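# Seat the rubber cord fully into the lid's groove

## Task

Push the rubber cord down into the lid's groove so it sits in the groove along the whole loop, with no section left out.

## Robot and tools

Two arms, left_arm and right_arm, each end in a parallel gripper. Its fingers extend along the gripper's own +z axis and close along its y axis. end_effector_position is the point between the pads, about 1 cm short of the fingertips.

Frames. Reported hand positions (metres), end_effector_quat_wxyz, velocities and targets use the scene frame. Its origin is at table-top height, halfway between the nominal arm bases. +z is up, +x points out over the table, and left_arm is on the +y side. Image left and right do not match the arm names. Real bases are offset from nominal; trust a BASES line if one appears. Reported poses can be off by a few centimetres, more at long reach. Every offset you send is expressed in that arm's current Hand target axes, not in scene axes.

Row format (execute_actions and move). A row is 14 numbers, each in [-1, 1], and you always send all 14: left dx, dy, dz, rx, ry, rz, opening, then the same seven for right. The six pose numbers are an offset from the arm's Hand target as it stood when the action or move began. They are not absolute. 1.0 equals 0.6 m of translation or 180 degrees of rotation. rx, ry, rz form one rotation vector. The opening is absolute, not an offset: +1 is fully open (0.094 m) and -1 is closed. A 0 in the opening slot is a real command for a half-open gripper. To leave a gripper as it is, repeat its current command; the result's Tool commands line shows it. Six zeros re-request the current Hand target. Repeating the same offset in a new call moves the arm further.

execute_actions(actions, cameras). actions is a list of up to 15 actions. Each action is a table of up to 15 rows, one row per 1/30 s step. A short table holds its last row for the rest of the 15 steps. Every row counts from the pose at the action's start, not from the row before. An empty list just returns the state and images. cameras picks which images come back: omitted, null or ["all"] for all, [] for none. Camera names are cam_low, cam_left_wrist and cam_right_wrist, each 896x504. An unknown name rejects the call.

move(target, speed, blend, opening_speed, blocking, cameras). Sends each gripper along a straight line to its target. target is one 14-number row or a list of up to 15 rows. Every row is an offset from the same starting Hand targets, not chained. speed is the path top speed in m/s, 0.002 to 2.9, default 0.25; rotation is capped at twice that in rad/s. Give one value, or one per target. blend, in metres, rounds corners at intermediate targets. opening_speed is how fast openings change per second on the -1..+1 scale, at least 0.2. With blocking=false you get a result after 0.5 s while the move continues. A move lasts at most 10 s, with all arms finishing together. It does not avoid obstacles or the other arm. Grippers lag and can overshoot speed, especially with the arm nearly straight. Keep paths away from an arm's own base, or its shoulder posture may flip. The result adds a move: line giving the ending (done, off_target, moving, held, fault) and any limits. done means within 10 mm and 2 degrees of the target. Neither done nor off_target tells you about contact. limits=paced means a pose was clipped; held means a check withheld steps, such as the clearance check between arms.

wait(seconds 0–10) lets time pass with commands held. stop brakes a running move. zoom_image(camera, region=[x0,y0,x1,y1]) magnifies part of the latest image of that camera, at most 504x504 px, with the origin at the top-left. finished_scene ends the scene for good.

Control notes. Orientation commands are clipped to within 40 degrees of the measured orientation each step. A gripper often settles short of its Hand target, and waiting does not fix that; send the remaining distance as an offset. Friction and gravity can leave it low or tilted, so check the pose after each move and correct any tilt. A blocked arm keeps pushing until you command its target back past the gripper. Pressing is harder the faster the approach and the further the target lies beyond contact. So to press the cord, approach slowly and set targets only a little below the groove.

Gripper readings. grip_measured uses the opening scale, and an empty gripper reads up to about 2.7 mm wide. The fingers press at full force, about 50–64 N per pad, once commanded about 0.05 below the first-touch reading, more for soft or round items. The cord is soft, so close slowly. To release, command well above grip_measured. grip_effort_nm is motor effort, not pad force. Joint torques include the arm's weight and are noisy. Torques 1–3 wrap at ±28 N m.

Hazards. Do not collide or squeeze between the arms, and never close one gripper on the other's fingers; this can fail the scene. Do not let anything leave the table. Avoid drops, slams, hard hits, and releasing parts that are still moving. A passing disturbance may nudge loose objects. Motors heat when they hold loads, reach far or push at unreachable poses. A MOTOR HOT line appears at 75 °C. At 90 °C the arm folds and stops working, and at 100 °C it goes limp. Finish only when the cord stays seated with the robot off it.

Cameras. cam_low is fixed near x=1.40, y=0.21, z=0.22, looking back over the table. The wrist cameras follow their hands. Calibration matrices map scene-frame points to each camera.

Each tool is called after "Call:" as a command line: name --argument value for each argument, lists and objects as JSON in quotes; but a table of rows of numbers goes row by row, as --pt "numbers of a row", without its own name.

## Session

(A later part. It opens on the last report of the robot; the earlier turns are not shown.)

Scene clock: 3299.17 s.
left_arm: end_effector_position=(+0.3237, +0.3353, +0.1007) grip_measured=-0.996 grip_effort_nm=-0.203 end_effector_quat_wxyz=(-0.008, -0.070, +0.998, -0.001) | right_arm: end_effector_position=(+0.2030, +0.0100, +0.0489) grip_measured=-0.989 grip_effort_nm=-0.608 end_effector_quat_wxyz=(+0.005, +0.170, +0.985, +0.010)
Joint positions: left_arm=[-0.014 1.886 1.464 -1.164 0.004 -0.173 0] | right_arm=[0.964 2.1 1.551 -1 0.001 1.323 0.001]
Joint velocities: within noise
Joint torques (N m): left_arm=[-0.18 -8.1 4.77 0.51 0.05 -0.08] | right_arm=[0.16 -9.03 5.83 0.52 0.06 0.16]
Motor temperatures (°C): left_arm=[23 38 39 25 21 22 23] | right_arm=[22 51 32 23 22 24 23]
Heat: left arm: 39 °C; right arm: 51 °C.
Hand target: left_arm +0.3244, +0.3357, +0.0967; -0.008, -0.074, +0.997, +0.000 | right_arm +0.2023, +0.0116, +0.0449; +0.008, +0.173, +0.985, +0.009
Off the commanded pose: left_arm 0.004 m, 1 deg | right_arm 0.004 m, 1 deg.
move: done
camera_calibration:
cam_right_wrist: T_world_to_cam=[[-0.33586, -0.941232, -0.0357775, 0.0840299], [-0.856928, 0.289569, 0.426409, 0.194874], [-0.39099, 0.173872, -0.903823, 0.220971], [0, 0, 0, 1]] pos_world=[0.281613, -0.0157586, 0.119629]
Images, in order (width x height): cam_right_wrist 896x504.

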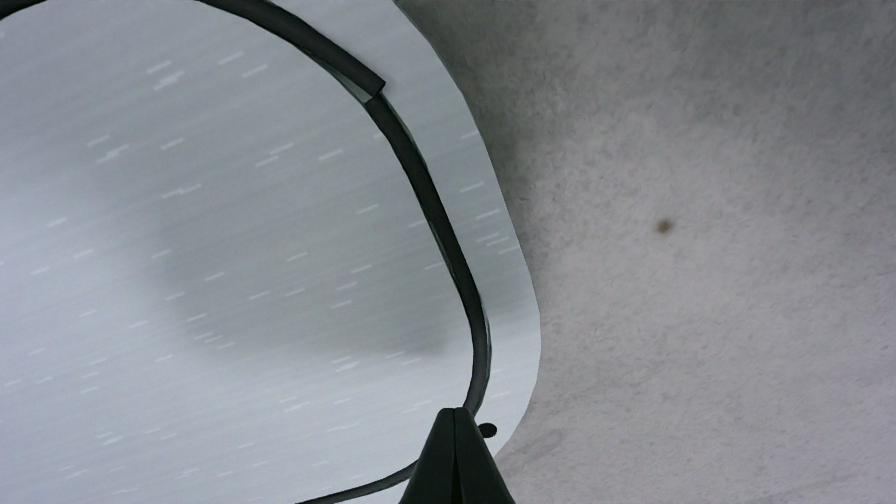

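Call:
move --pt "0 0 0 0 0 0 -1 0.008 -0.012 0 0 0 0.03 -1" --pt "0 0 0 0 0 0 -1 0.008 -0.012 0.048 0 0 0.03 -1" --speed 0.1 --cameras '["cam_right_wrist"]'

Call:
zoom_image --camera "cam_right_wrist" --region '[360, 250, 560, 504]'

Scene clock: 3305.90 s.
left_arm: end_effector_position=(+0.3237, +0.3353, +0.1007) grip_measured=-0.996 grip_effort_nm=-0.208 end_effector_quat_wxyz=(-0.008, -0.070, +0.998, -0.001) | right_arm: end_effector_position=(+0.1948, +0.0016, +0.0255) grip_measured=-0.989 grip_effort_nm=-0.603 end_effector_quat_wxyz=(+0.002, +0.216, +0.976, +0.003)
Joint positions: left_arm=[-0.014 1.886 1.464 -1.164 0.004 -0.173 0] | right_arm=[0.969 2.103 1.457 -0.918 0.001 1.424 0.001]
Joint velocities: within noise
Joint torques (N m): left_arm=[0.02 -7.97 4.98 0.49 0.04 -0.09] | right_arm=[0.29 -8.01 5.15 0.94 0.05 0.19]
Motor temperatures (°C): left_arm=[23 38 39 25 21 22 23] | right_arm=[22 49 31 23 22 24 23]
Heat: left arm: 39 °C; right arm: 49 °C.
Hand target: left_arm +0.3244, +0.3357, +0.0967; -0.008, -0.075, +0.997, +0.000 | right_arm +0.1959, +0.0069, +0.0159; +0.007, +0.220, +0.976, +0.009
Off the commanded pose: left_arm 0.004 m, 1 deg | right_arm 0.011 m, 1 deg.
move: off_target (right_arm)
camera_calibration:
cam_right_wrist: T_world_to_cam=[[-0.423908, -0.905457, -0.0212196, 0.0893003], [-0.821237, 0.374388, 0.430584, 0.192945], [-0.381931, 0.199954, -0.902301, 0.196135], [0, 0, 0, 1]] pos_world=[0.271219, -0.0305969, 0.095789]
Images, in order (width x height): cam_right_wrist 896x504.

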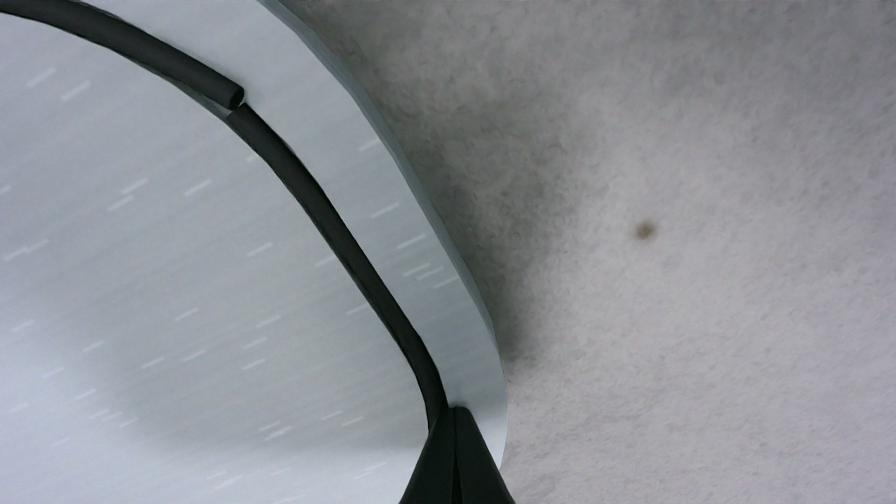

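Scaled by 1.984 from the camera's 896x504 image, which has a finer 1280x720 frame.

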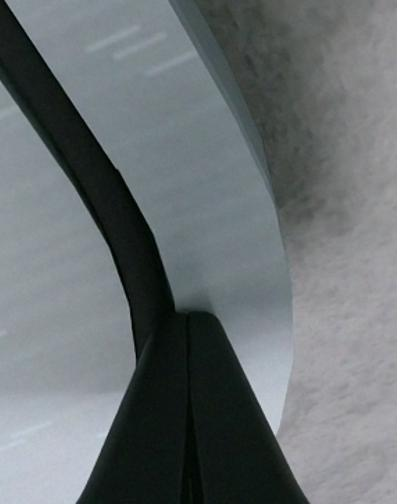

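Call:
move --pt "0 0 0 0 0 0 -1 0 0 -0.04 0 0 0 -1" --pt "0 0 0 0 0 0 -1 -0.0222 0.0117 -0.04 0 0 -0.12 -1" --pt "0 0 0 0 0 0 -1 -0.0222 0.0117 0 0 0 -0.12 -1" --pt "0 0 0 0 0 0 -1 -0.0222 0.0117 -0.04 0 0 -0.12 -1" --pt "0 0 0 0 0 0 -1 -0.0451 0.022 -0.04 0 0 -0.13 -1" --pt "0 0 0 0 0 0 -1 -0.0451 0.022 0 0 0 -0.13 -1" --speed 0.1 --cameras '["cam_right_wrist"]'

Call:
zoom_image --camera "cam_right_wrist" --region '[360, 250, 560, 504]'

Scene clock: 3323.90 s.
left_arm: end_effector_position=(+0.3237, +0.3353, +0.1007) grip_measured=-0.996 grip_effort_nm=-0.203 end_effector_quat_wxyz=(-0.008, -0.070, +0.998, -0.001) | right_arm: end_effector_position=(+0.2244, +0.0082, +0.0259) grip_measured=-0.989 grip_effort_nm=-0.598 end_effector_quat_wxyz=(+0.009, +0.019, +1.000, +0.011)
Joint positions: left_arm=[-0.014 1.886 1.464 -1.164 0.004 -0.173 0] | right_arm=[0.918 2.163 1.555 -0.934 0.002 0.976 0.001]
Joint velocities: within noise
Joint torques (N m): left_arm=[-0.13 -7.98 4.75 0.54 0.06 -0.09] | right_arm=[-0.65 -8.53 5.37 0.75 0.03 0.02]
Motor temperatures (°C): left_arm=[23 38 39 25 21 22 23] | right_arm=[22 46 31 23 22 24 23]
Heat: left arm: 39 °C; right arm: 46 °C.
Hand target: left_arm +0.3244, +0.3357, +0.0967; -0.008, -0.075, +0.997, +0.000 | right_arm +0.2261, +0.0073, +0.0165; +0.009, +0.017, +1.000, +0.008
Off the commanded pose: left_arm 0.004 m, 1 deg | right_arm 0.010 m, 1 deg.
move: done
camera_calibration:
cam_right_wrist: T_world_to_cam=[[-0.0402353, -0.998491, -0.0373613, 0.0229183], [-0.909048, 0.0210593, 0.416159, 0.237591], [-0.414745, 0.0507075, -0.908524, 0.215363], [0, 0, 0, 1]] pos_world=[0.306224, 0.0069597, 0.097643]
Images, in order (width x height): cam_right_wrist 896x504.

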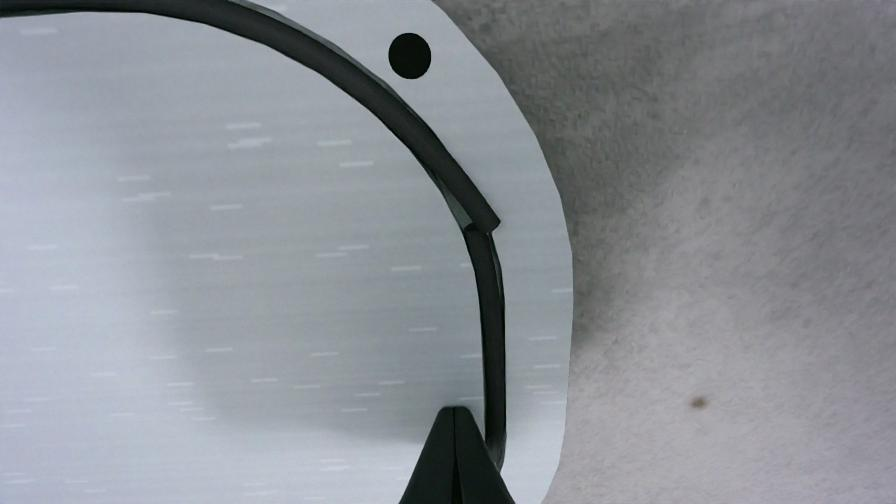

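Scaled by 1.984 from the camera's 896x504 image, which has a finer 1280x720 frame.

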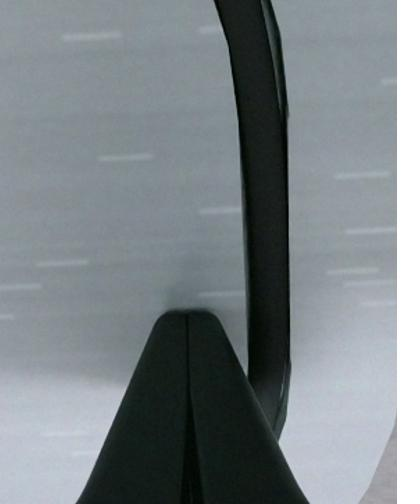

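Call:
move --pt "0 0 0 0 0 0 -1 0 -0.006 -0.04 0 0 0 -1" --pt "0 0 0 0 0 0 -1 0.01 -0.017 -0.04 0 0 0 -1" --pt "0 0 0 0 0 0 -1 0.01 -0.017 0 0 0 0 -1" --speed 0.1 --cameras '["cam_right_wrist"]'

Call:
zoom_image --camera "cam_right_wrist" --region '[360, 250, 560, 504]'

Scene clock: 3329.83 s.
left_arm: end_effector_position=(+0.3237, +0.3353, +0.1007) grip_measured=-0.996 grip_effort_nm=-0.198 end_effector_quat_wxyz=(-0.008, -0.070, +0.998, -0.001) | right_arm: end_effector_position=(+0.2198, +0.0018, +0.0254) grip_measured=-0.989 grip_effort_nm=-0.598 end_effector_quat_wxyz=(+0.010, +0.017, +1.000, +0.012)
Joint positions: left_arm=[-0.014 1.886 1.464 -1.164 0.004 -0.173 0] | right_arm=[0.918 2.133 1.505 -0.911 0.002 0.971 0.001]
Joint velocities: within noise
Joint torques (N m): left_arm=[0.14 -7.97 4.82 0.53 0 -0.09] | right_arm=[-0.76 -9.2 3.85 0.79 0.01 0.01]
Motor temperatures (°C): left_arm=[23 38 39 25 21 22 23] | right_arm=[22 46 31 23 22 24 23]
Heat: left arm: 39 °C; right arm: 46 °C.
Hand target: left_arm +0.3244, +0.3357, +0.0967; -0.008, -0.075, +0.997, +0.000 | right_arm +0.2197, -0.0028, +0.0162; +0.009, +0.017, +1.000, +0.007
Off the commanded pose: left_arm 0.004 m, 1 deg | right_arm 0.010 m, 1 deg.
move: done
camera_calibration:
cam_right_wrist: T_world_to_cam=[[-0.0360311, -0.998588, -0.0390257, 0.015417], [-0.910073, 0.0166534, 0.414113, 0.23411], [-0.412878, 0.0504372, -0.909389, 0.212885], [0, 0, 0, 1]] pos_world=[0.301508, 0.000759231, 0.0972491]
Images, in order (width x height): cam_right_wrist 896x504.

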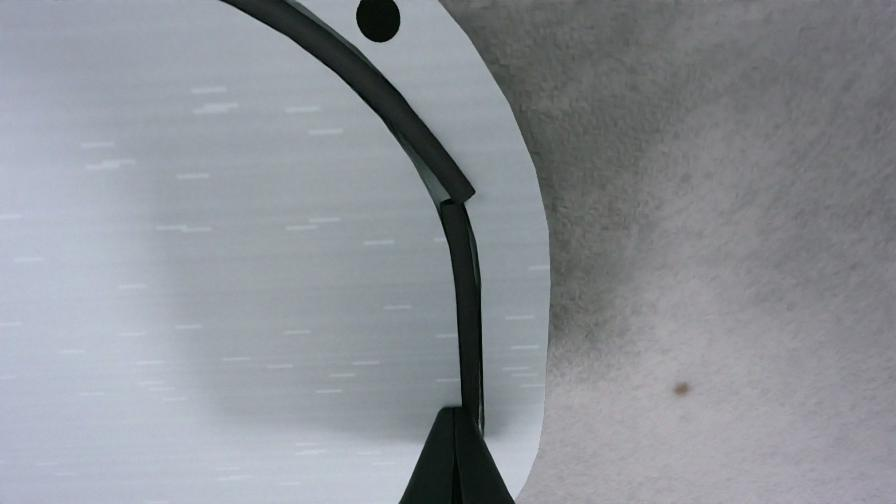

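Scaled by 1.984 from the camera's 896x504 image, which has a finer 1280x720 frame.

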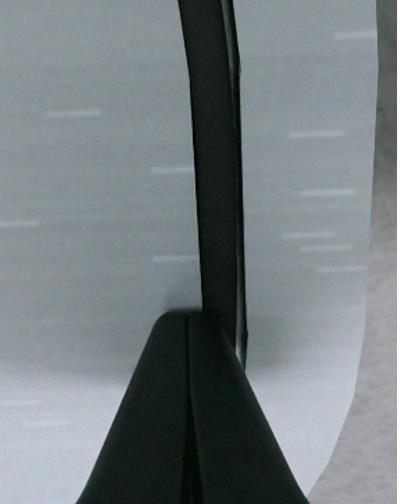

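Call:
move --pt "0 0 0 0 0 0 -1 0 -0.003 -0.05 0 0 0 -1" --pt "0 0 0 0 0 0 -1 0.01 -0.01 -0.05 0 0 0 -1" --pt "0 0 0 0 0 0 -1 0.01 -0.01 0 0 0 0 -1" --speed 0.1 --cameras '["cam_right_wrist"]'

Call:
zoom_image --camera "cam_right_wrist" --region '[360, 250, 560, 504]'

Scene clock: 3334.50 s.
left_arm: end_effector_position=(+0.3237, +0.3353, +0.1007) grip_measured=-0.996 grip_effort_nm=-0.203 end_effector_quat_wxyz=(-0.008, -0.070, +0.998, -0.001) | right_arm: end_effector_position=(+0.2107, -0.0109, +0.0250) grip_measured=-0.989 grip_effort_nm=-0.598 end_effector_quat_wxyz=(+0.002, +0.017, +1.000, +0.000)
Joint positions: left_arm=[-0.014 1.886 1.464 -1.164 0.004 -0.173 0] | right_arm=[0.918 2.104 1.456 -0.92 0.003 0.971 0.001]
Joint velocities: within noise
Joint torques (N m): left_arm=[0.25 -8.13 4.82 0.53 0.04 -0.07] | right_arm=[-0.46 -8.77 4.05 0.99 0.01 0.06]
Motor temperatures (°C): left_arm=[23 38 39 25 21 22 23] | right_arm=[22 46 31 23 22 24 23]
Heat: left arm: 39 °C; right arm: 46 °C.
Hand target: left_arm +0.3244, +0.3357, +0.0967; -0.008, -0.075, +0.997, +0.000 | right_arm +0.2136, -0.0086, +0.0160; +0.009, +0.017, +1.000, +0.007
Off the commanded pose: left_arm 0.004 m, 1 deg | right_arm 0.010 m, 1 deg.
move: done
camera_calibration:
cam_right_wrist: T_world_to_cam=[[-0.0360968, -0.999236, -0.0149627, 0.00186079], [-0.903185, 0.0262113, 0.42845, 0.224494], [-0.427731, 0.0289798, -0.903441, 0.212114], [0, 0, 0, 1]] pos_world=[0.293555, -0.0101719, 0.0954759]
Images, in order (width x height): cam_right_wrist 896x504.

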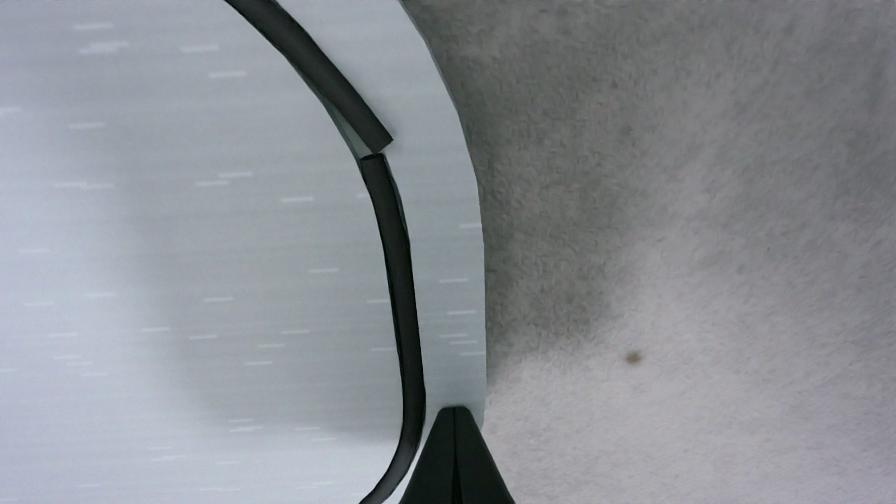

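Scaled by 1.984 from the camera's 896x504 image, which has a finer 1280x720 frame.

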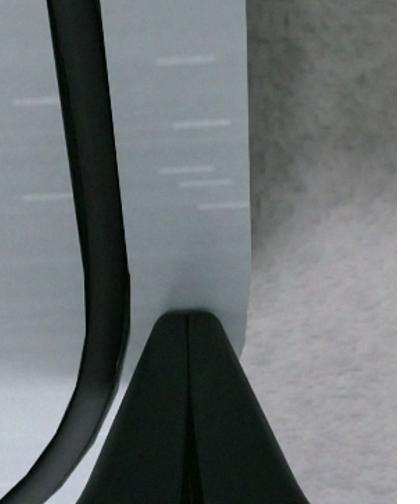

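Call:
move --pt "0 0 0 0 0 0 -1 0 0 -0.05 0 0 0 -1" --pt "0 0 0 0 0 0 -1 -0.003 0.0145 -0.05 0 0 0 -1" --pt "0 0 0 0 0 0 -1 -0.003 0.0145 0 0 0 0 -1" --speed 0.1 --cameras '["cam_right_wrist"]'

Call:
zoom_image --camera "cam_right_wrist" --region '[360, 250, 560, 504]'

Scene clock: 3340.37 s.
left_arm: end_effector_position=(+0.3237, +0.3353, +0.1007) grip_measured=-0.996 grip_effort_nm=-0.208 end_effector_quat_wxyz=(-0.008, -0.070, +0.998, -0.001) | right_arm: end_effector_position=(+0.2171, -0.0020, +0.0261) grip_measured=-0.989 grip_effort_nm=-0.603 end_effector_quat_wxyz=(+0.009, +0.017, +1.000, +0.010)
Joint positions: left_arm=[-0.014 1.886 1.464 -1.164 0.004 -0.173 0] | right_arm=[0.918 2.12 1.486 -0.911 0.003 0.971 0.001]
Joint velocities: within noise
Joint torques (N m): left_arm=[0.16 -8.09 4.81 0.57 0.01 -0.09] | right_arm=[0.23 -8.06 5.33 0.8 0.01 0.13]
Motor temperatures (°C): left_arm=[23 38 39 25 21 22 23] | right_arm=[22 45 31 24 22 24 23]
Heat: left arm: 39 °C; right arm: 45 °C.
Hand target: left_arm +0.3244, +0.3357, +0.0967; -0.008, -0.075, +0.997, +0.000 | right_arm +0.2156, +0.0000, +0.0162; +0.009, +0.017, +1.000, +0.007
Off the commanded pose: left_arm 0.004 m, 1 deg | right_arm 0.010 m, 0 deg.
move: done
camera_calibration:
cam_right_wrist: T_world_to_cam=[[-0.035755, -0.998754, -0.0348094, 0.011365], [-0.908978, 0.0180264, 0.416455, 0.231053], [-0.415308, 0.0465313, -0.90849, 0.213062], [0, 0, 0, 1]] pos_world=[0.298915, -0.00272825, 0.0977366]
Images, in order (width x height): cam_right_wrist 896x504.

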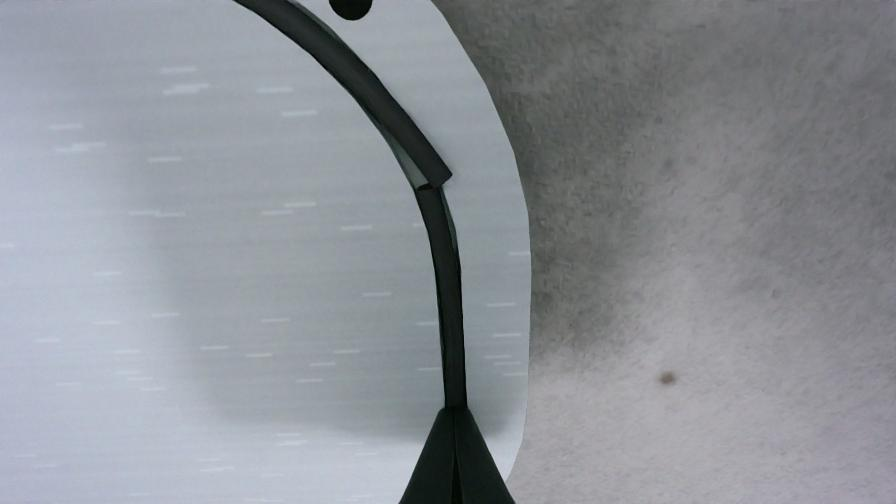

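Scaled by 1.984 from the camera's 896x504 image, which has a finer 1280x720 frame.

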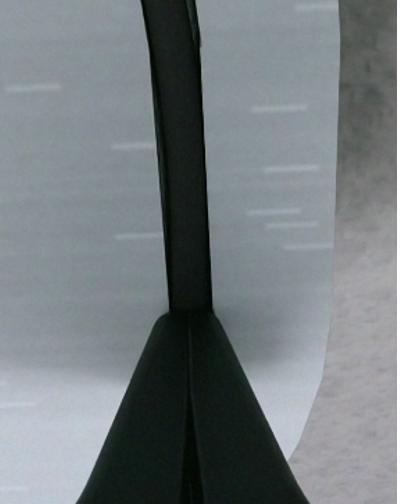

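Call:
move --pt "0 0 0 0 0 0 -1 0 0 -0.04 0 0 0 -1" --pt "0 0 0 0 0 0 -1 -0.015 0.001 -0.04 0 0 0 -1" --pt "0 0 0 0 0 0 -1 -0.015 0.001 0 0 0 0 -1" --pt "0 0 0 0 0 0 -1 -0.015 0.001 -0.04 0 0 0 -1" --pt "0 0 0 0 0 0 -1 -0.03 0.002 -0.04 0 0 0 -1" --pt "0 0 0 0 0 0 -1 -0.03 0.002 0 0 0 0 -1" --speed 0.1 --cameras '["cam_right_wrist"]'

Call:
zoom_image --camera "cam_right_wrist" --region '[360, 200, 560, 454]'

Scene clock: 3348.40 s.
left_arm: end_effector_position=(+0.3237, +0.3353, +0.1007) grip_measured=-0.996 grip_effort_nm=-0.208 end_effector_quat_wxyz=(-0.008, -0.070, +0.998, -0.001) | right_arm: end_effector_position=(+0.2319, +0.0030, +0.0260) grip_measured=-0.989 grip_effort_nm=-0.603 end_effector_quat_wxyz=(+0.010, +0.018, +1.000, +0.013)
Joint positions: left_arm=[-0.014 1.886 1.464 -1.164 0.004 -0.173 0] | right_arm=[0.896 2.161 1.551 -0.928 0.001 0.95 0.001]
Joint velocities: within noise
Joint torques (N m): left_arm=[-0.06 -7.95 4.94 0.55 -0.03 -0.06] | right_arm=[-0.75 -8.47 5.34 0.71 0.02 -0.03]
Motor temperatures (°C): left_arm=[23 38 39 25 21 22 23] | right_arm=[22 45 31 24 22 24 23]
Heat: left arm: 39 °C; right arm: 45 °C.
Hand target: left_arm +0.3244, +0.3357, +0.0967; -0.008, -0.075, +0.997, +0.000 | right_arm +0.2336, +0.0006, +0.0164; +0.009, +0.017, +1.000, +0.007
Off the commanded pose: left_arm 0.004 m, 1 deg | right_arm 0.010 m, 1 deg.
move: done
camera_calibration:
cam_right_wrist: T_world_to_cam=[[-0.0374862, -0.998473, -0.0405656, 0.0174723], [-0.910242, 0.0173655, 0.413713, 0.244856], [-0.412377, 0.052433, -0.909503, 0.21819], [0, 0, 0, 1]] pos_world=[0.31351, 0.00175324, 0.0978531]
Images, in order (width x height): cam_right_wrist 896x504.

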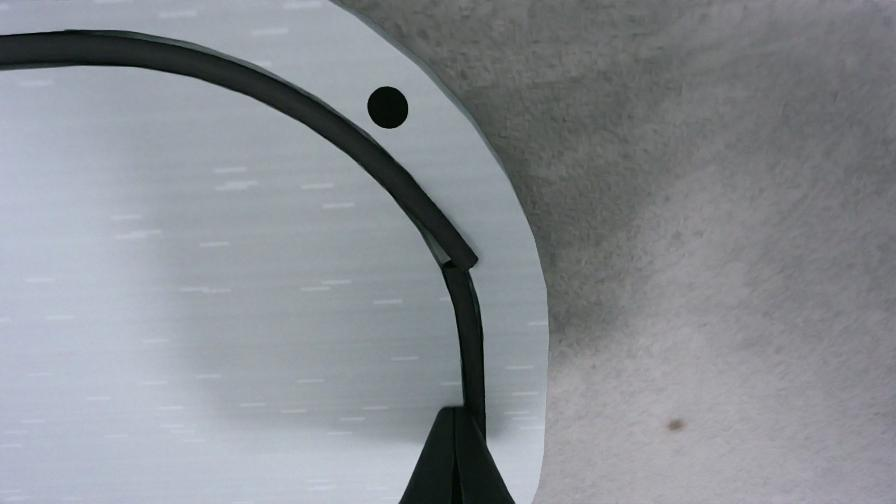

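Scaled by 1.984 from the camera's 896x504 image, which has a finer 1280x720 frame.

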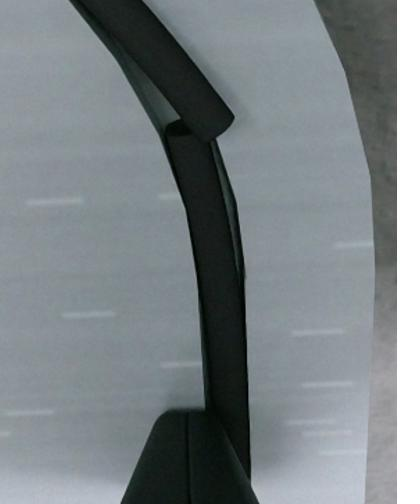

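Call:
move --pt "0 0 0 0 0 0 -1 0 0 -0.05 0 0 0 -1" --pt "0 0 0 0 0 0 -1 -0.008 -0.006 -0.05 0 0 -0.02 -1" --pt "0 0 0 0 0 0 -1 -0.008 -0.006 0 0 0 -0.02 -1" --speed 0.1 --cameras '["cam_right_wrist"]'

Call:
zoom_image --camera "cam_right_wrist" --region '[360, 200, 560, 454]'

Scene clock: 3354.30 s.
left_arm: end_effector_position=(+0.3237, +0.3353, +0.1007) grip_measured=-0.996 grip_effort_nm=-0.208 end_effector_quat_wxyz=(-0.008, -0.070, +0.998, -0.001) | right_arm: end_effector_position=(+0.2336, -0.0024, +0.0261) grip_measured=-0.989 grip_effort_nm=-0.598 end_effector_quat_wxyz=(+0.006, -0.015, +1.000, +0.007)
Joint positions: left_arm=[-0.014 1.886 1.464 -1.164 0.004 -0.173 0] | right_arm=[0.884 2.162 1.554 -0.945 0 0.873 0.001]
Joint velocities: within noise
Joint torques (N m): left_arm=[-0.03 -8.18 4.94 0.55 0.02 -0.06] | right_arm=[-1.03 -8.69 5.09 0.86 0.05 -0.01]
Motor temperatures (°C): left_arm=[23 38 39 25 21 22 23] | right_arm=[22 44 31 24 22 24 23]
Heat: left arm: 39 °C; right arm: 44 °C.
Hand target: left_arm +0.3244, +0.3357, +0.0967; -0.008, -0.075, +0.997, +0.000 | right_arm +0.2383, -0.0031, +0.0165; +0.009, -0.014, +1.000, +0.007
Off the commanded pose: left_arm 0.004 m, 1 deg | right_arm 0.011 m, 0 deg.
move: off_target (right_arm)
camera_calibration:
cam_right_wrist: T_world_to_cam=[[0.0274022, -0.999224, -0.0283026, -0.00334721], [-0.906061, -0.0367874, 0.421545, 0.245095], [-0.422259, 0.0140927, -0.906366, 0.221466], [0, 0, 0, 1]] pos_world=[0.315678, 0.00255075, 0.0973157]
Images, in order (width x height): cam_right_wrist 896x504.

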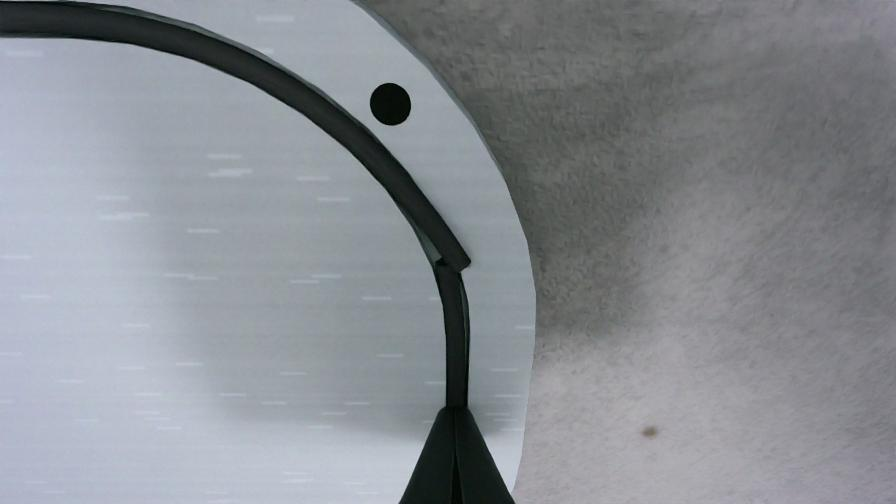

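Scaled by 1.984 from the camera's 896x504 image, which has a finer 1280x720 frame.

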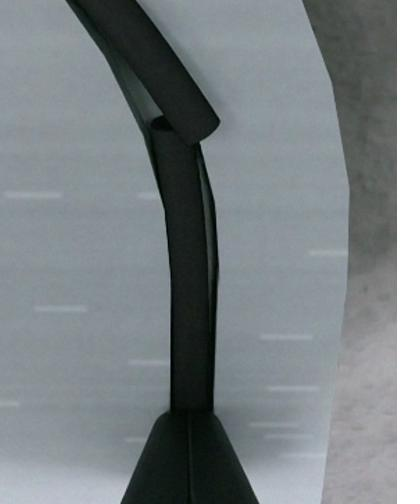

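Call:
move --pt "0 0 0 0 0 0 -1 0 0 -0.04 0 0 0 -1" --pt "0 0 0 0 0 0 -1 -0.017 -0.001 -0.04 0 0 0 -1" --pt "0 0 0 0 0 0 -1 -0.017 -0.001 0 0 0 0 -1" --pt "0 0 0 0 0 0 -1 -0.017 -0.001 -0.05 0 0 0 -1" --pt "0 0 0 0 0 0 -1 -0.027 -0.001 -0.03 0 0 0 -1" --speed 0.1 --cameras '["cam_right_wrist"]'

Call:
zoom_image --camera "cam_right_wrist" --region '[360, 200, 560, 454]'

Scene clock: 3360.43 s.
left_arm: end_effector_position=(+0.3237, +0.3353, +0.1007) grip_measured=-0.996 grip_effort_nm=-0.208 end_effector_quat_wxyz=(-0.008, -0.070, +0.998, -0.001) | right_arm: end_effector_position=(+0.2470, -0.0054, +0.0328) grip_measured=-0.989 grip_effort_nm=-0.603 end_effector_quat_wxyz=(+0.003, -0.015, +1.000, +0.004)
Joint positions: left_arm=[-0.014 1.886 1.464 -1.164 0.004 -0.173 0] | right_arm=[0.854 2.183 1.616 -0.994 0 0.843 0.001]
Joint velocities: within noise
Joint torques (N m): left_arm=[-0.08 -7.95 4.89 0.52 0.02 -0.07] | right_arm=[-1.09 -9.72 7.95 0.44 0.03 0.01]
Motor temperatures (°C): left_arm=[23 38 39 25 21 22 23] | right_arm=[22 44 31 23 22 24 23]
Heat: left arm: 39 °C; right arm: 44 °C.
Hand target: left_arm +0.3244, +0.3357, +0.0967; -0.008, -0.075, +0.997, +0.000 | right_arm +0.2541, -0.0036, +0.0348; +0.009, -0.014, +1.000, +0.007
Off the commanded pose: left_arm 0.004 m, 1 deg | right_arm 0.008 m, 1 deg.
move: done
camera_calibration:
cam_right_wrist: T_world_to_cam=[[0.0277036, -0.999364, -0.0224357, -0.00683524], [-0.904035, -0.0346258, 0.426053, 0.253733], [-0.426559, 0.00847944, -0.90442, 0.234243], [0, 0, 0, 1]] pos_world=[0.329491, -0.00003143, 0.103597]
Images, in order (width x height): cam_right_wrist 896x504.

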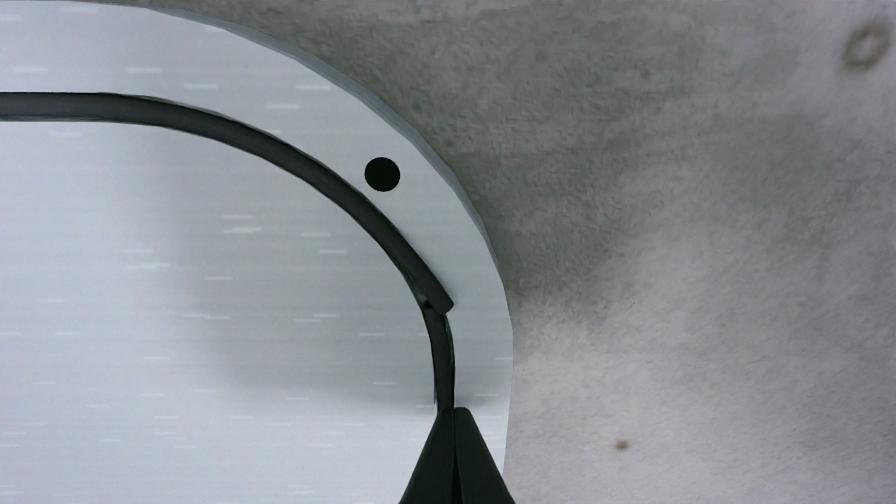

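Scaled by 1.984 from the camera's 896x504 image, which has a finer 1280x720 frame.

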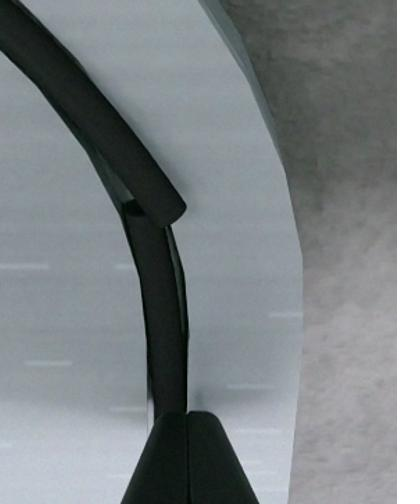

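Call:
move --pt "0 0 0 0 0 0 -1 0 0.003 0.0 0 0 0 -1" --pt "0 0 0 0 0 0 -1 0 0.002 0.032 0 0 0 -1" --pt "0 0 0 0 0 0 -1 0 0.002 -0.015 0 0 0 -1" --pt "0 0 0 0 0 0 -1 -0.012 0.002 -0.01 0 0 -0.03 -1" --speed 0.1 --cameras '["cam_right_wrist"]'

Call:
zoom_image --camera "cam_right_wrist" --region '[360, 200, 560, 454]'

Scene clock: 3372.83 s.
left_arm: end_effector_position=(+0.3237, +0.3353, +0.1007) grip_measured=-0.996 grip_effort_nm=-0.203 end_effector_quat_wxyz=(-0.008, -0.070, +0.998, -0.001) | right_arm: end_effector_position=(+0.2556, -0.0025, +0.0378) grip_measured=-0.989 grip_effort_nm=-0.608 end_effector_quat_wxyz=(+0.006, -0.061, +0.998, +0.006)
Joint positions: left_arm=[-0.014 1.886 1.464 -1.164 0.004 -0.173 0] | right_arm=[0.843 2.199 1.664 -1.018 0 0.738 0.001]
Joint velocities: within noise
Joint torques (N m): left_arm=[0.08 -7.83 4.85 0.54 0.03 -0.06] | right_arm=[-0.99 -10.13 8.05 0.4 0.02 -0.08]
Motor temperatures (°C): left_arm=[23 37 39 25 21 22 23] | right_arm=[22 44 32 23 22 24 23]
Heat: left arm: 39 °C; right arm: 44 °C.
Hand target: left_arm +0.3244, +0.3357, +0.0967; -0.008, -0.075, +0.997, +0.000 | right_arm +0.2612, -0.0023, +0.0409; +0.010, -0.061, +0.998, +0.006
Off the commanded pose: left_arm 0.004 m, 1 deg | right_arm 0.006 m, 0 deg.
move: done
camera_calibration:
cam_right_wrist: T_world_to_cam=[[0.120918, -0.992313, -0.0263303, -0.0276962], [-0.899366, -0.120742, 0.420192, 0.258239], [-0.420141, -0.0271282, -0.907053, 0.240726], [0, 0, 0, 1]] pos_world=[0.33674, 0.0102274, 0.109112]
Images, in order (width x height): cam_right_wrist 896x504.

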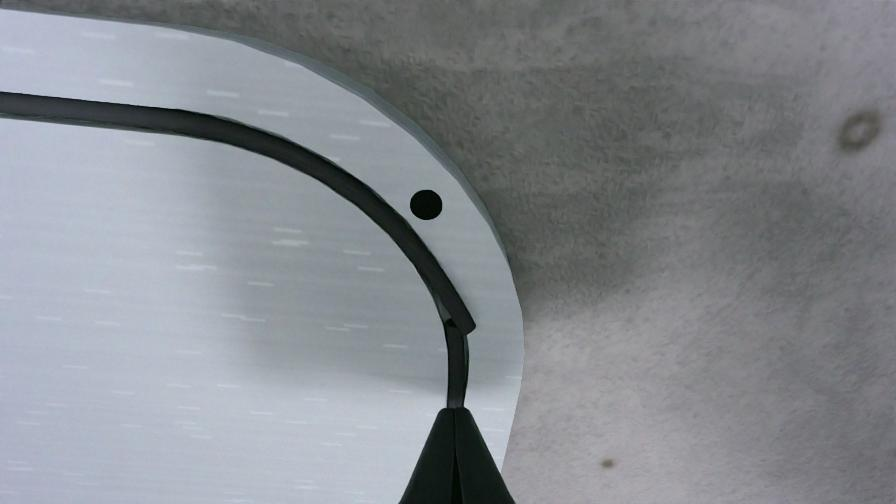

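Scaled by 1.984 from the camera's 896x504 image, which has a finer 1280x720 frame.

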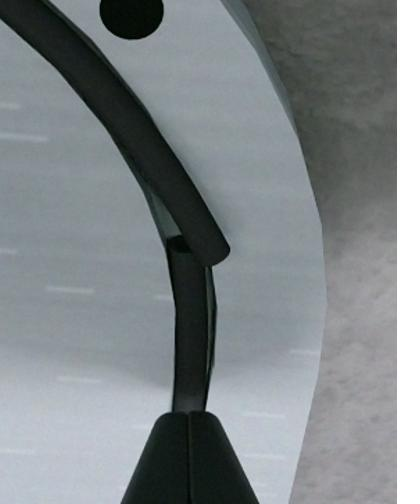

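Call:
move --pt "0 0 0 0 0 0 -1 0 -0.001 0.042 0 0 0 -1" --speed 0.08 --cameras '["cam_right_wrist"]'

Call:
zoom_image --camera "cam_right_wrist" --region '[360, 250, 560, 504]'

Scene clock: 3376.57 s.
left_arm: end_effector_position=(+0.3237, +0.3353, +0.1007) grip_measured=-0.996 grip_effort_nm=-0.203 end_effector_quat_wxyz=(-0.008, -0.070, +0.998, -0.001) | right_arm: end_effector_position=(+0.2576, +0.0001, +0.0265) grip_measured=-0.989 grip_effort_nm=-0.603 end_effector_quat_wxyz=(+0.009, -0.062, +0.998, +0.010)
Joint positions: left_arm=[-0.014 1.886 1.464 -1.164 0.004 -0.173 0] | right_arm=[0.843 2.217 1.646 -0.972 -0.001 0.736 0.001]
Joint velocities: within noise
Joint torques (N m): left_arm=[0.02 -7.97 4.83 0.57 -0.01 -0.07] | right_arm=[-1.1 -9.05 5.19 0.81 0.02 0.01]
Motor temperatures (°C): left_arm=[23 37 39 25 21 22 23] | right_arm=[22 44 32 23 22 24 23]
Heat: left arm: 39 °C; right arm: 44 °C.
Hand target: left_arm +0.3244, +0.3357, +0.0967; -0.008, -0.074, +0.997, +0.000 | right_arm +0.2617, -0.0025, +0.0157; +0.010, -0.061, +0.998, +0.007
Off the commanded pose: left_arm 0.004 m, 1 deg | right_arm 0.012 m, 0 deg.
move: off_target (right_arm)
camera_calibration:
cam_right_wrist: T_world_to_cam=[[0.123029, -0.991847, -0.0332271, -0.0260628], [-0.901478, -0.125695, 0.414171, 0.265909], [-0.414971, -0.0210017, -0.909592, 0.230139], [0, 0, 0, 1]] pos_world=[0.338418, 0.0124063, 0.0983352]
Images, in order (width x height): cam_right_wrist 896x504.

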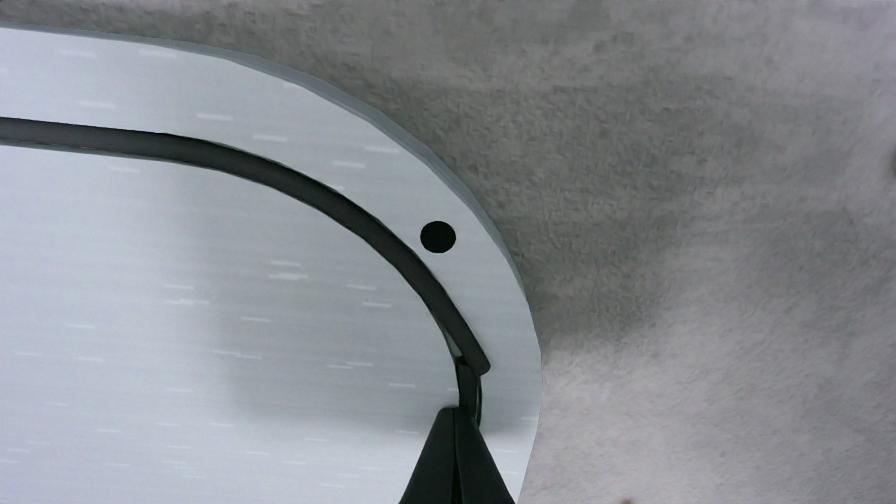

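Scaled by 1.984 from the camera's 896x504 image, which has a finer 1280x720 frame.

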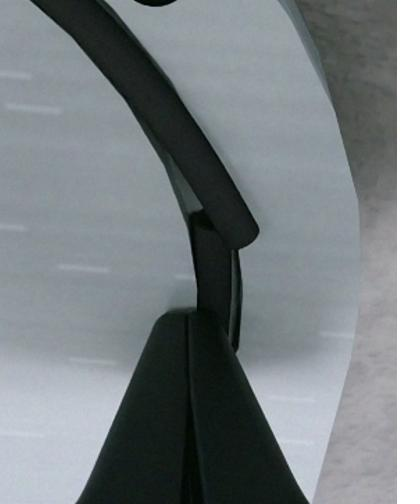

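Call:
move --pt "0 0 0 0 0 0 -1 0 0 -0.06 0 0 0 -1" --pt "0 0 0 0 0 0 -1 -0.0328 0.0027 -0.06 0 0 -0.155 -0.7" --pt "0 0 0 0 0 0 -1 -0.0328 0.0027 -0.035 0 0 -0.155 -0.7" --speed 0.15 --cameras '["cam_right_wrist"]'

Call:
zoom_image --camera "cam_right_wrist" --region '[360, 250, 560, 504]'

Scene clock: 3391.57 s.
left_arm: end_effector_position=(+0.3237, +0.3353, +0.1007) grip_measured=-0.996 grip_effort_nm=-0.203 end_effector_quat_wxyz=(-0.008, -0.070, +0.998, -0.001) | right_arm: end_effector_position=(+0.2773, +0.0041, +0.0440) grip_measured=-0.702 grip_effort_nm=0.144 end_effector_quat_wxyz=(+0.013, -0.300, +0.954, +0.008)
Joint positions: left_arm=[-0.014 1.886 1.464 -1.164 0.004 -0.173 0] | right_arm=[0.815 2.258 1.787 -1.07 -0.001 0.224 0.014]
Joint velocities: within noise
Joint torques (N m): left_arm=[0.12 -7.95 4.85 0.58 0.01 -0.11] | right_arm=[-1.05 -9.85 5.94 0.65 0.03 -0.04]
Motor temperatures (°C): left_arm=[23 37 39 25 21 22 23] | right_arm=[22 44 31 23 22 24 23]
Heat: left arm: 39 °C; right arm: 44 °C.
Hand target: left_arm +0.3244, +0.3357, +0.0967; -0.008, -0.074, +0.997, +0.000 | right_arm +0.2807, +0.0012, +0.0372; +0.011, -0.300, +0.954, +0.004
Off the commanded pose: left_arm 0.004 m, 1 deg | right_arm 0.008 m, 0 deg.
move: done
camera_calibration:
cam_right_wrist: T_world_to_cam=[[0.571332, -0.820434, -0.0216367, -0.149339], [-0.744847, -0.529405, 0.406119, 0.235401], [-0.344649, -0.215913, -0.913564, 0.235831], [0, 0, 0, 1]] pos_world=[0.341939, 0.0530186, 0.116615]
Images, in order (width x height): cam_right_wrist 896x504.

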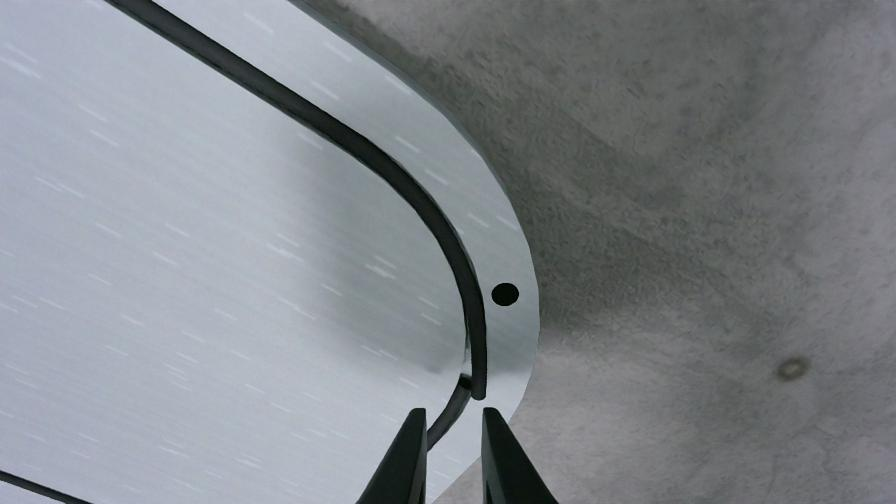

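Scaled by 1.984 from the camera's 896x504 image, which has a finer 1280x720 frame.

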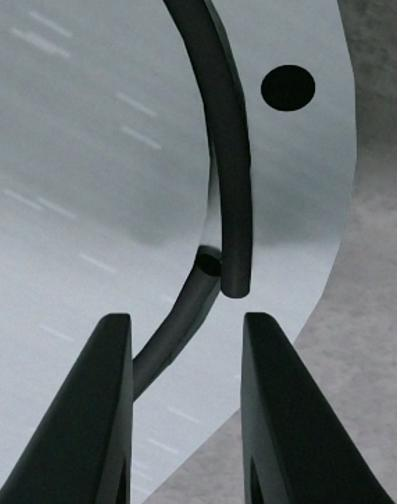

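Call:
move --pt "0 0 0 0 0 0 -1 0 -0.0125 0 0 0 0 -0.7" --pt "0 0 0 0 0 0 -1 0 -0.0125 0.015 0 0 0 -0.7" --speed 0.1 --cameras '["cam_right_wrist"]'

Call:
zoom_image --camera "cam_right_wrist" --region '[360, 250, 560, 504]'

Scene clock: 3402.20 s.
left_arm: end_effector_position=(+0.3237, +0.3353, +0.1007) grip_measured=-0.996 grip_effort_nm=-0.203 end_effector_quat_wxyz=(-0.008, -0.070, +0.998, -0.001) | right_arm: end_effector_position=(+0.2829, -0.0026, +0.0352) grip_measured=-0.702 grip_effort_nm=0.139 end_effector_quat_wxyz=(+0.013, -0.298, +0.954, +0.008)
Joint positions: left_arm=[-0.014 1.886 1.464 -1.164 0.004 -0.173 0] | right_arm=[0.795 2.262 1.758 -1.037 -0.001 0.207 0.014]
Joint velocities: within noise
Joint torques (N m): left_arm=[-0.05 -8.12 5.11 0.54 0.01 -0.05] | right_arm=[-0.76 -9.85 5.81 0.67 0 -0.03]
Motor temperatures (°C): left_arm=[23 37 39 25 21 22 23] | right_arm=[22 45 31 23 22 24 23]
Heat: left arm: 39 °C; right arm: 45 °C.
Hand target: left_arm +0.3244, +0.3357, +0.0967; -0.008, -0.074, +0.997, +0.000 | right_arm +0.2851, -0.0047, +0.0282; +0.011, -0.300, +0.954, +0.004
Off the commanded pose: left_arm 0.004 m, 1 deg | right_arm 0.008 m, 0 deg.
move: done
camera_calibration:
cam_right_wrist: T_world_to_cam=[[0.568501, -0.822406, -0.0213406, -0.157545], [-0.746907, -0.526839, 0.405673, 0.240242], [-0.344871, -0.214686, -0.913769, 0.228325], [0, 0, 0, 1]] pos_world=[0.347746, 0.0460208, 0.107815]
Images, in order (width x height): cam_right_wrist 896x504.

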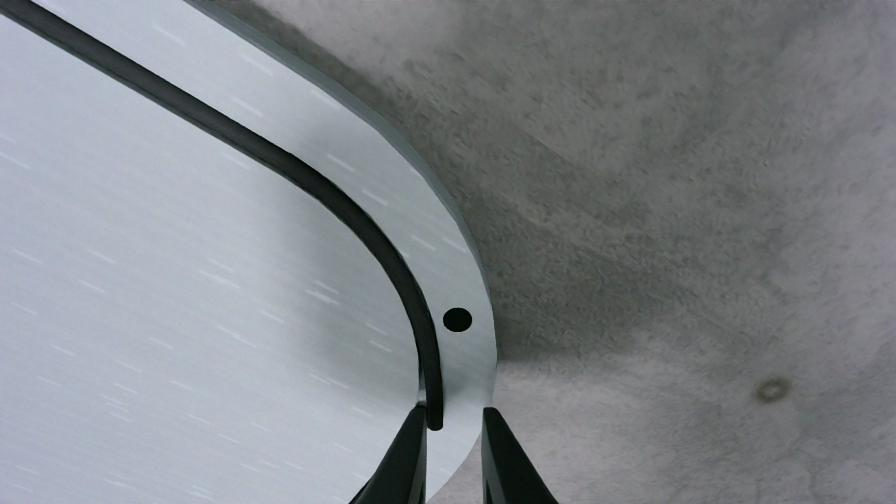

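Scaled by 1.984 from the camera's 896x504 image, which has a finer 1280x720 frame.

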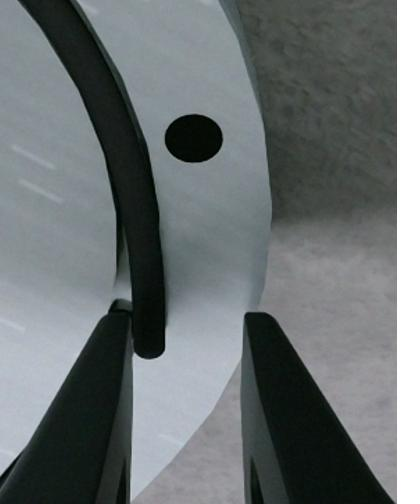

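Call:
move --pt "0 0 0 0 0 0 -1 -0.002 0.008 0 0 0 0 -0.7" --speed 0.1 --cameras '["cam_right_wrist"]'

Call:
zoom_image --camera "cam_right_wrist" --region '[360, 250, 560, 504]'

Scene clock: 3406.83 s.
left_arm: end_effector_position=(+0.3237, +0.3353, +0.1007) grip_measured=-0.996 grip_effort_nm=-0.198 end_effector_quat_wxyz=(-0.008, -0.070, +0.998, -0.001) | right_arm: end_effector_position=(+0.2825, -0.0030, +0.0317) grip_measured=-0.702 grip_effort_nm=0.144 end_effector_quat_wxyz=(+0.010, -0.299, +0.954, +0.006)
Joint positions: left_arm=[-0.014 1.886 1.464 -1.164 0.004 -0.173 0] | right_arm=[0.795 2.27 1.758 -1.035 -0.001 0.207 0.014]
Joint velocities: within noise
Joint torques (N m): left_arm=[-0.06 -8.09 4.88 0.58 0.01 -0.08] | right_arm=[-0.05 -9.89 7.05 0.55 -0.02 0.1]
Motor temperatures (°C): left_arm=[23 37 39 25 21 22 23] | right_arm=[22 45 31 23 22 24 23]
Heat: left arm: 39 °C; right arm: 45 °C.
Hand target: left_arm +0.3244, +0.3357, +0.0967; -0.008, -0.074, +0.997, +0.000 | right_arm +0.2834, -0.0001, +0.0282; +0.011, -0.300, +0.954, +0.004
Off the commanded pose: left_arm 0.004 m, 1 deg | right_arm 0.005 m, 0 deg.
move: done
camera_calibration:
cam_right_wrist: T_world_to_cam=[[0.568715, -0.822296, -0.0198266, -0.157806], [-0.744821, -0.52506, 0.411768, 0.240371], [-0.349005, -0.219411, -0.911073, 0.226009], [0, 0, 0, 1]] pos_world=[0.347658, 0.0460352, 0.103805]
Images, in order (width x height): cam_right_wrist 896x504.

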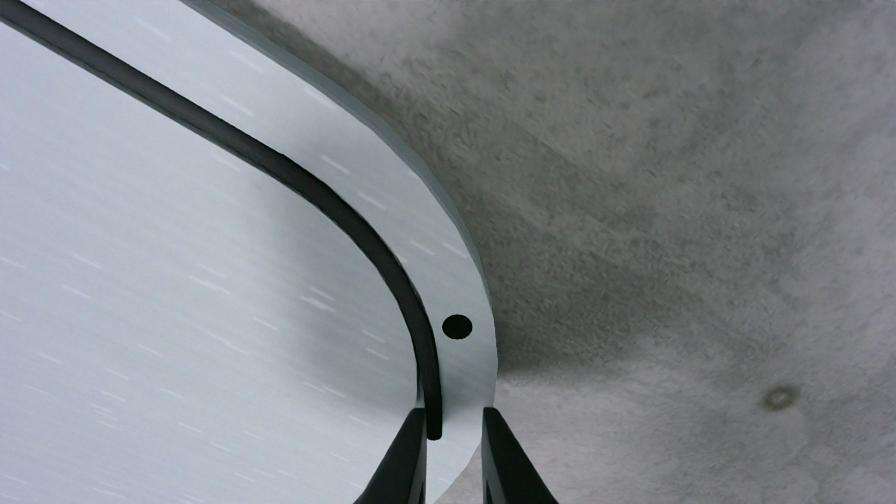

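Scaled by 1.984 from the camera's 896x504 image, which has a finer 1280x720 frame.

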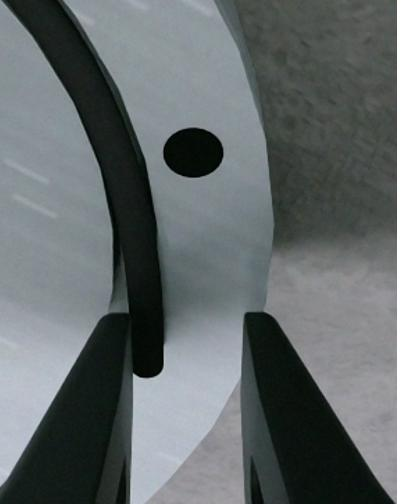

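Call:
move --pt "0 0 0 0 0 0 -1 0 0.006 -0.02 0 0 0 -0.7" --pt "0 0 0 0 0 0 -1 0 0.006 0.0 0 0 0 -0.7" --speed 0.1 --cameras '["cam_right_wrist"]'

Call:
zoom_image --camera "cam_right_wrist" --region '[360, 250, 560, 504]'

Scene clock: 3411.17 s.
left_arm: end_effector_position=(+0.3237, +0.3353, +0.1007) grip_measured=-0.996 grip_effort_nm=-0.203 end_effector_quat_wxyz=(-0.008, -0.070, +0.998, -0.001) | right_arm: end_effector_position=(+0.2823, +0.0002, +0.0353) grip_measured=-0.702 grip_effort_nm=0.149 end_effector_quat_wxyz=(+0.012, -0.301, +0.954, +0.007)
Joint positions: left_arm=[-0.014 1.886 1.464 -1.164 0.004 -0.173 0] | right_arm=[0.8 2.27 1.772 -1.045 -0.001 0.207 0.014]
Joint velocities: within noise
Joint torques (N m): left_arm=[-0.05 -8.01 4.82 0.54 0.02 -0.07] | right_arm=[0.25 -9.66 6.3 0.63 0.01 0.14]
Motor temperatures (°C): left_arm=[23 37 39 25 21 22 23] | right_arm=[22 46 31 23 22 24 23]
Heat: left arm: 39 °C; right arm: 46 °C.
Hand target: left_arm +0.3244, +0.3357, +0.0967; -0.008, -0.074, +0.997, +0.000 | right_arm +0.2813, +0.0027, +0.0282; +0.011, -0.300, +0.954, +0.004
Off the commanded pose: left_arm 0.004 m, 1 deg | right_arm 0.008 m, 0 deg.
move: done
camera_calibration:
cam_right_wrist: T_world_to_cam=[[0.572852, -0.819392, -0.0208994, -0.156078], [-0.743582, -0.530242, 0.407344, 0.240252], [-0.344856, -0.217807, -0.913036, 0.22873], [0, 0, 0, 1]] pos_world=[0.346936, 0.0493213, 0.107712]
Images, in order (width x height): cam_right_wrist 896x504.

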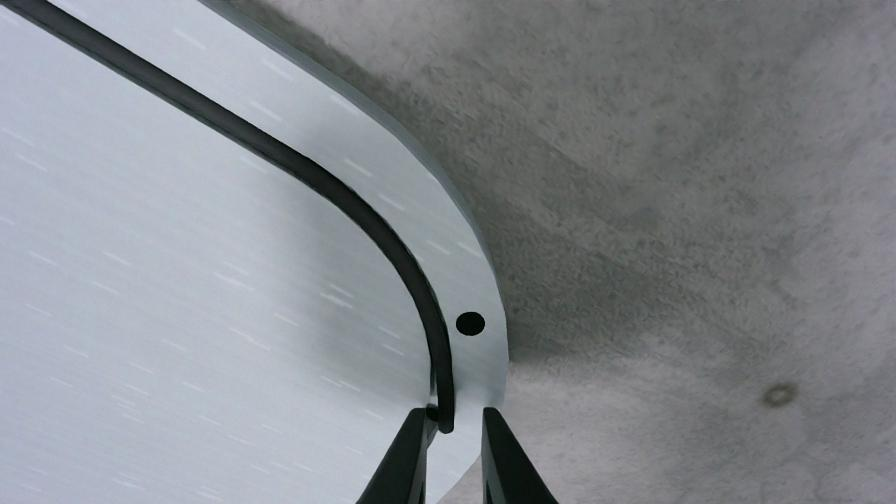

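Scaled by 1.984 from the camera's 896x504 image, which has a finer 1280x720 frame.

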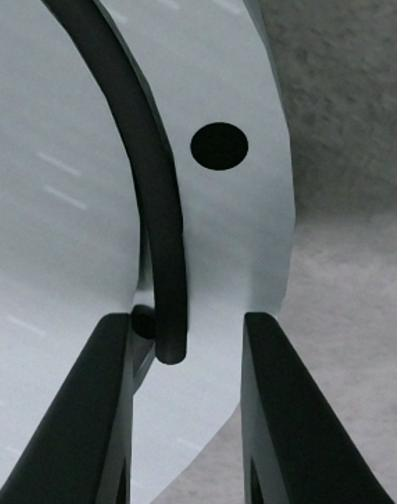

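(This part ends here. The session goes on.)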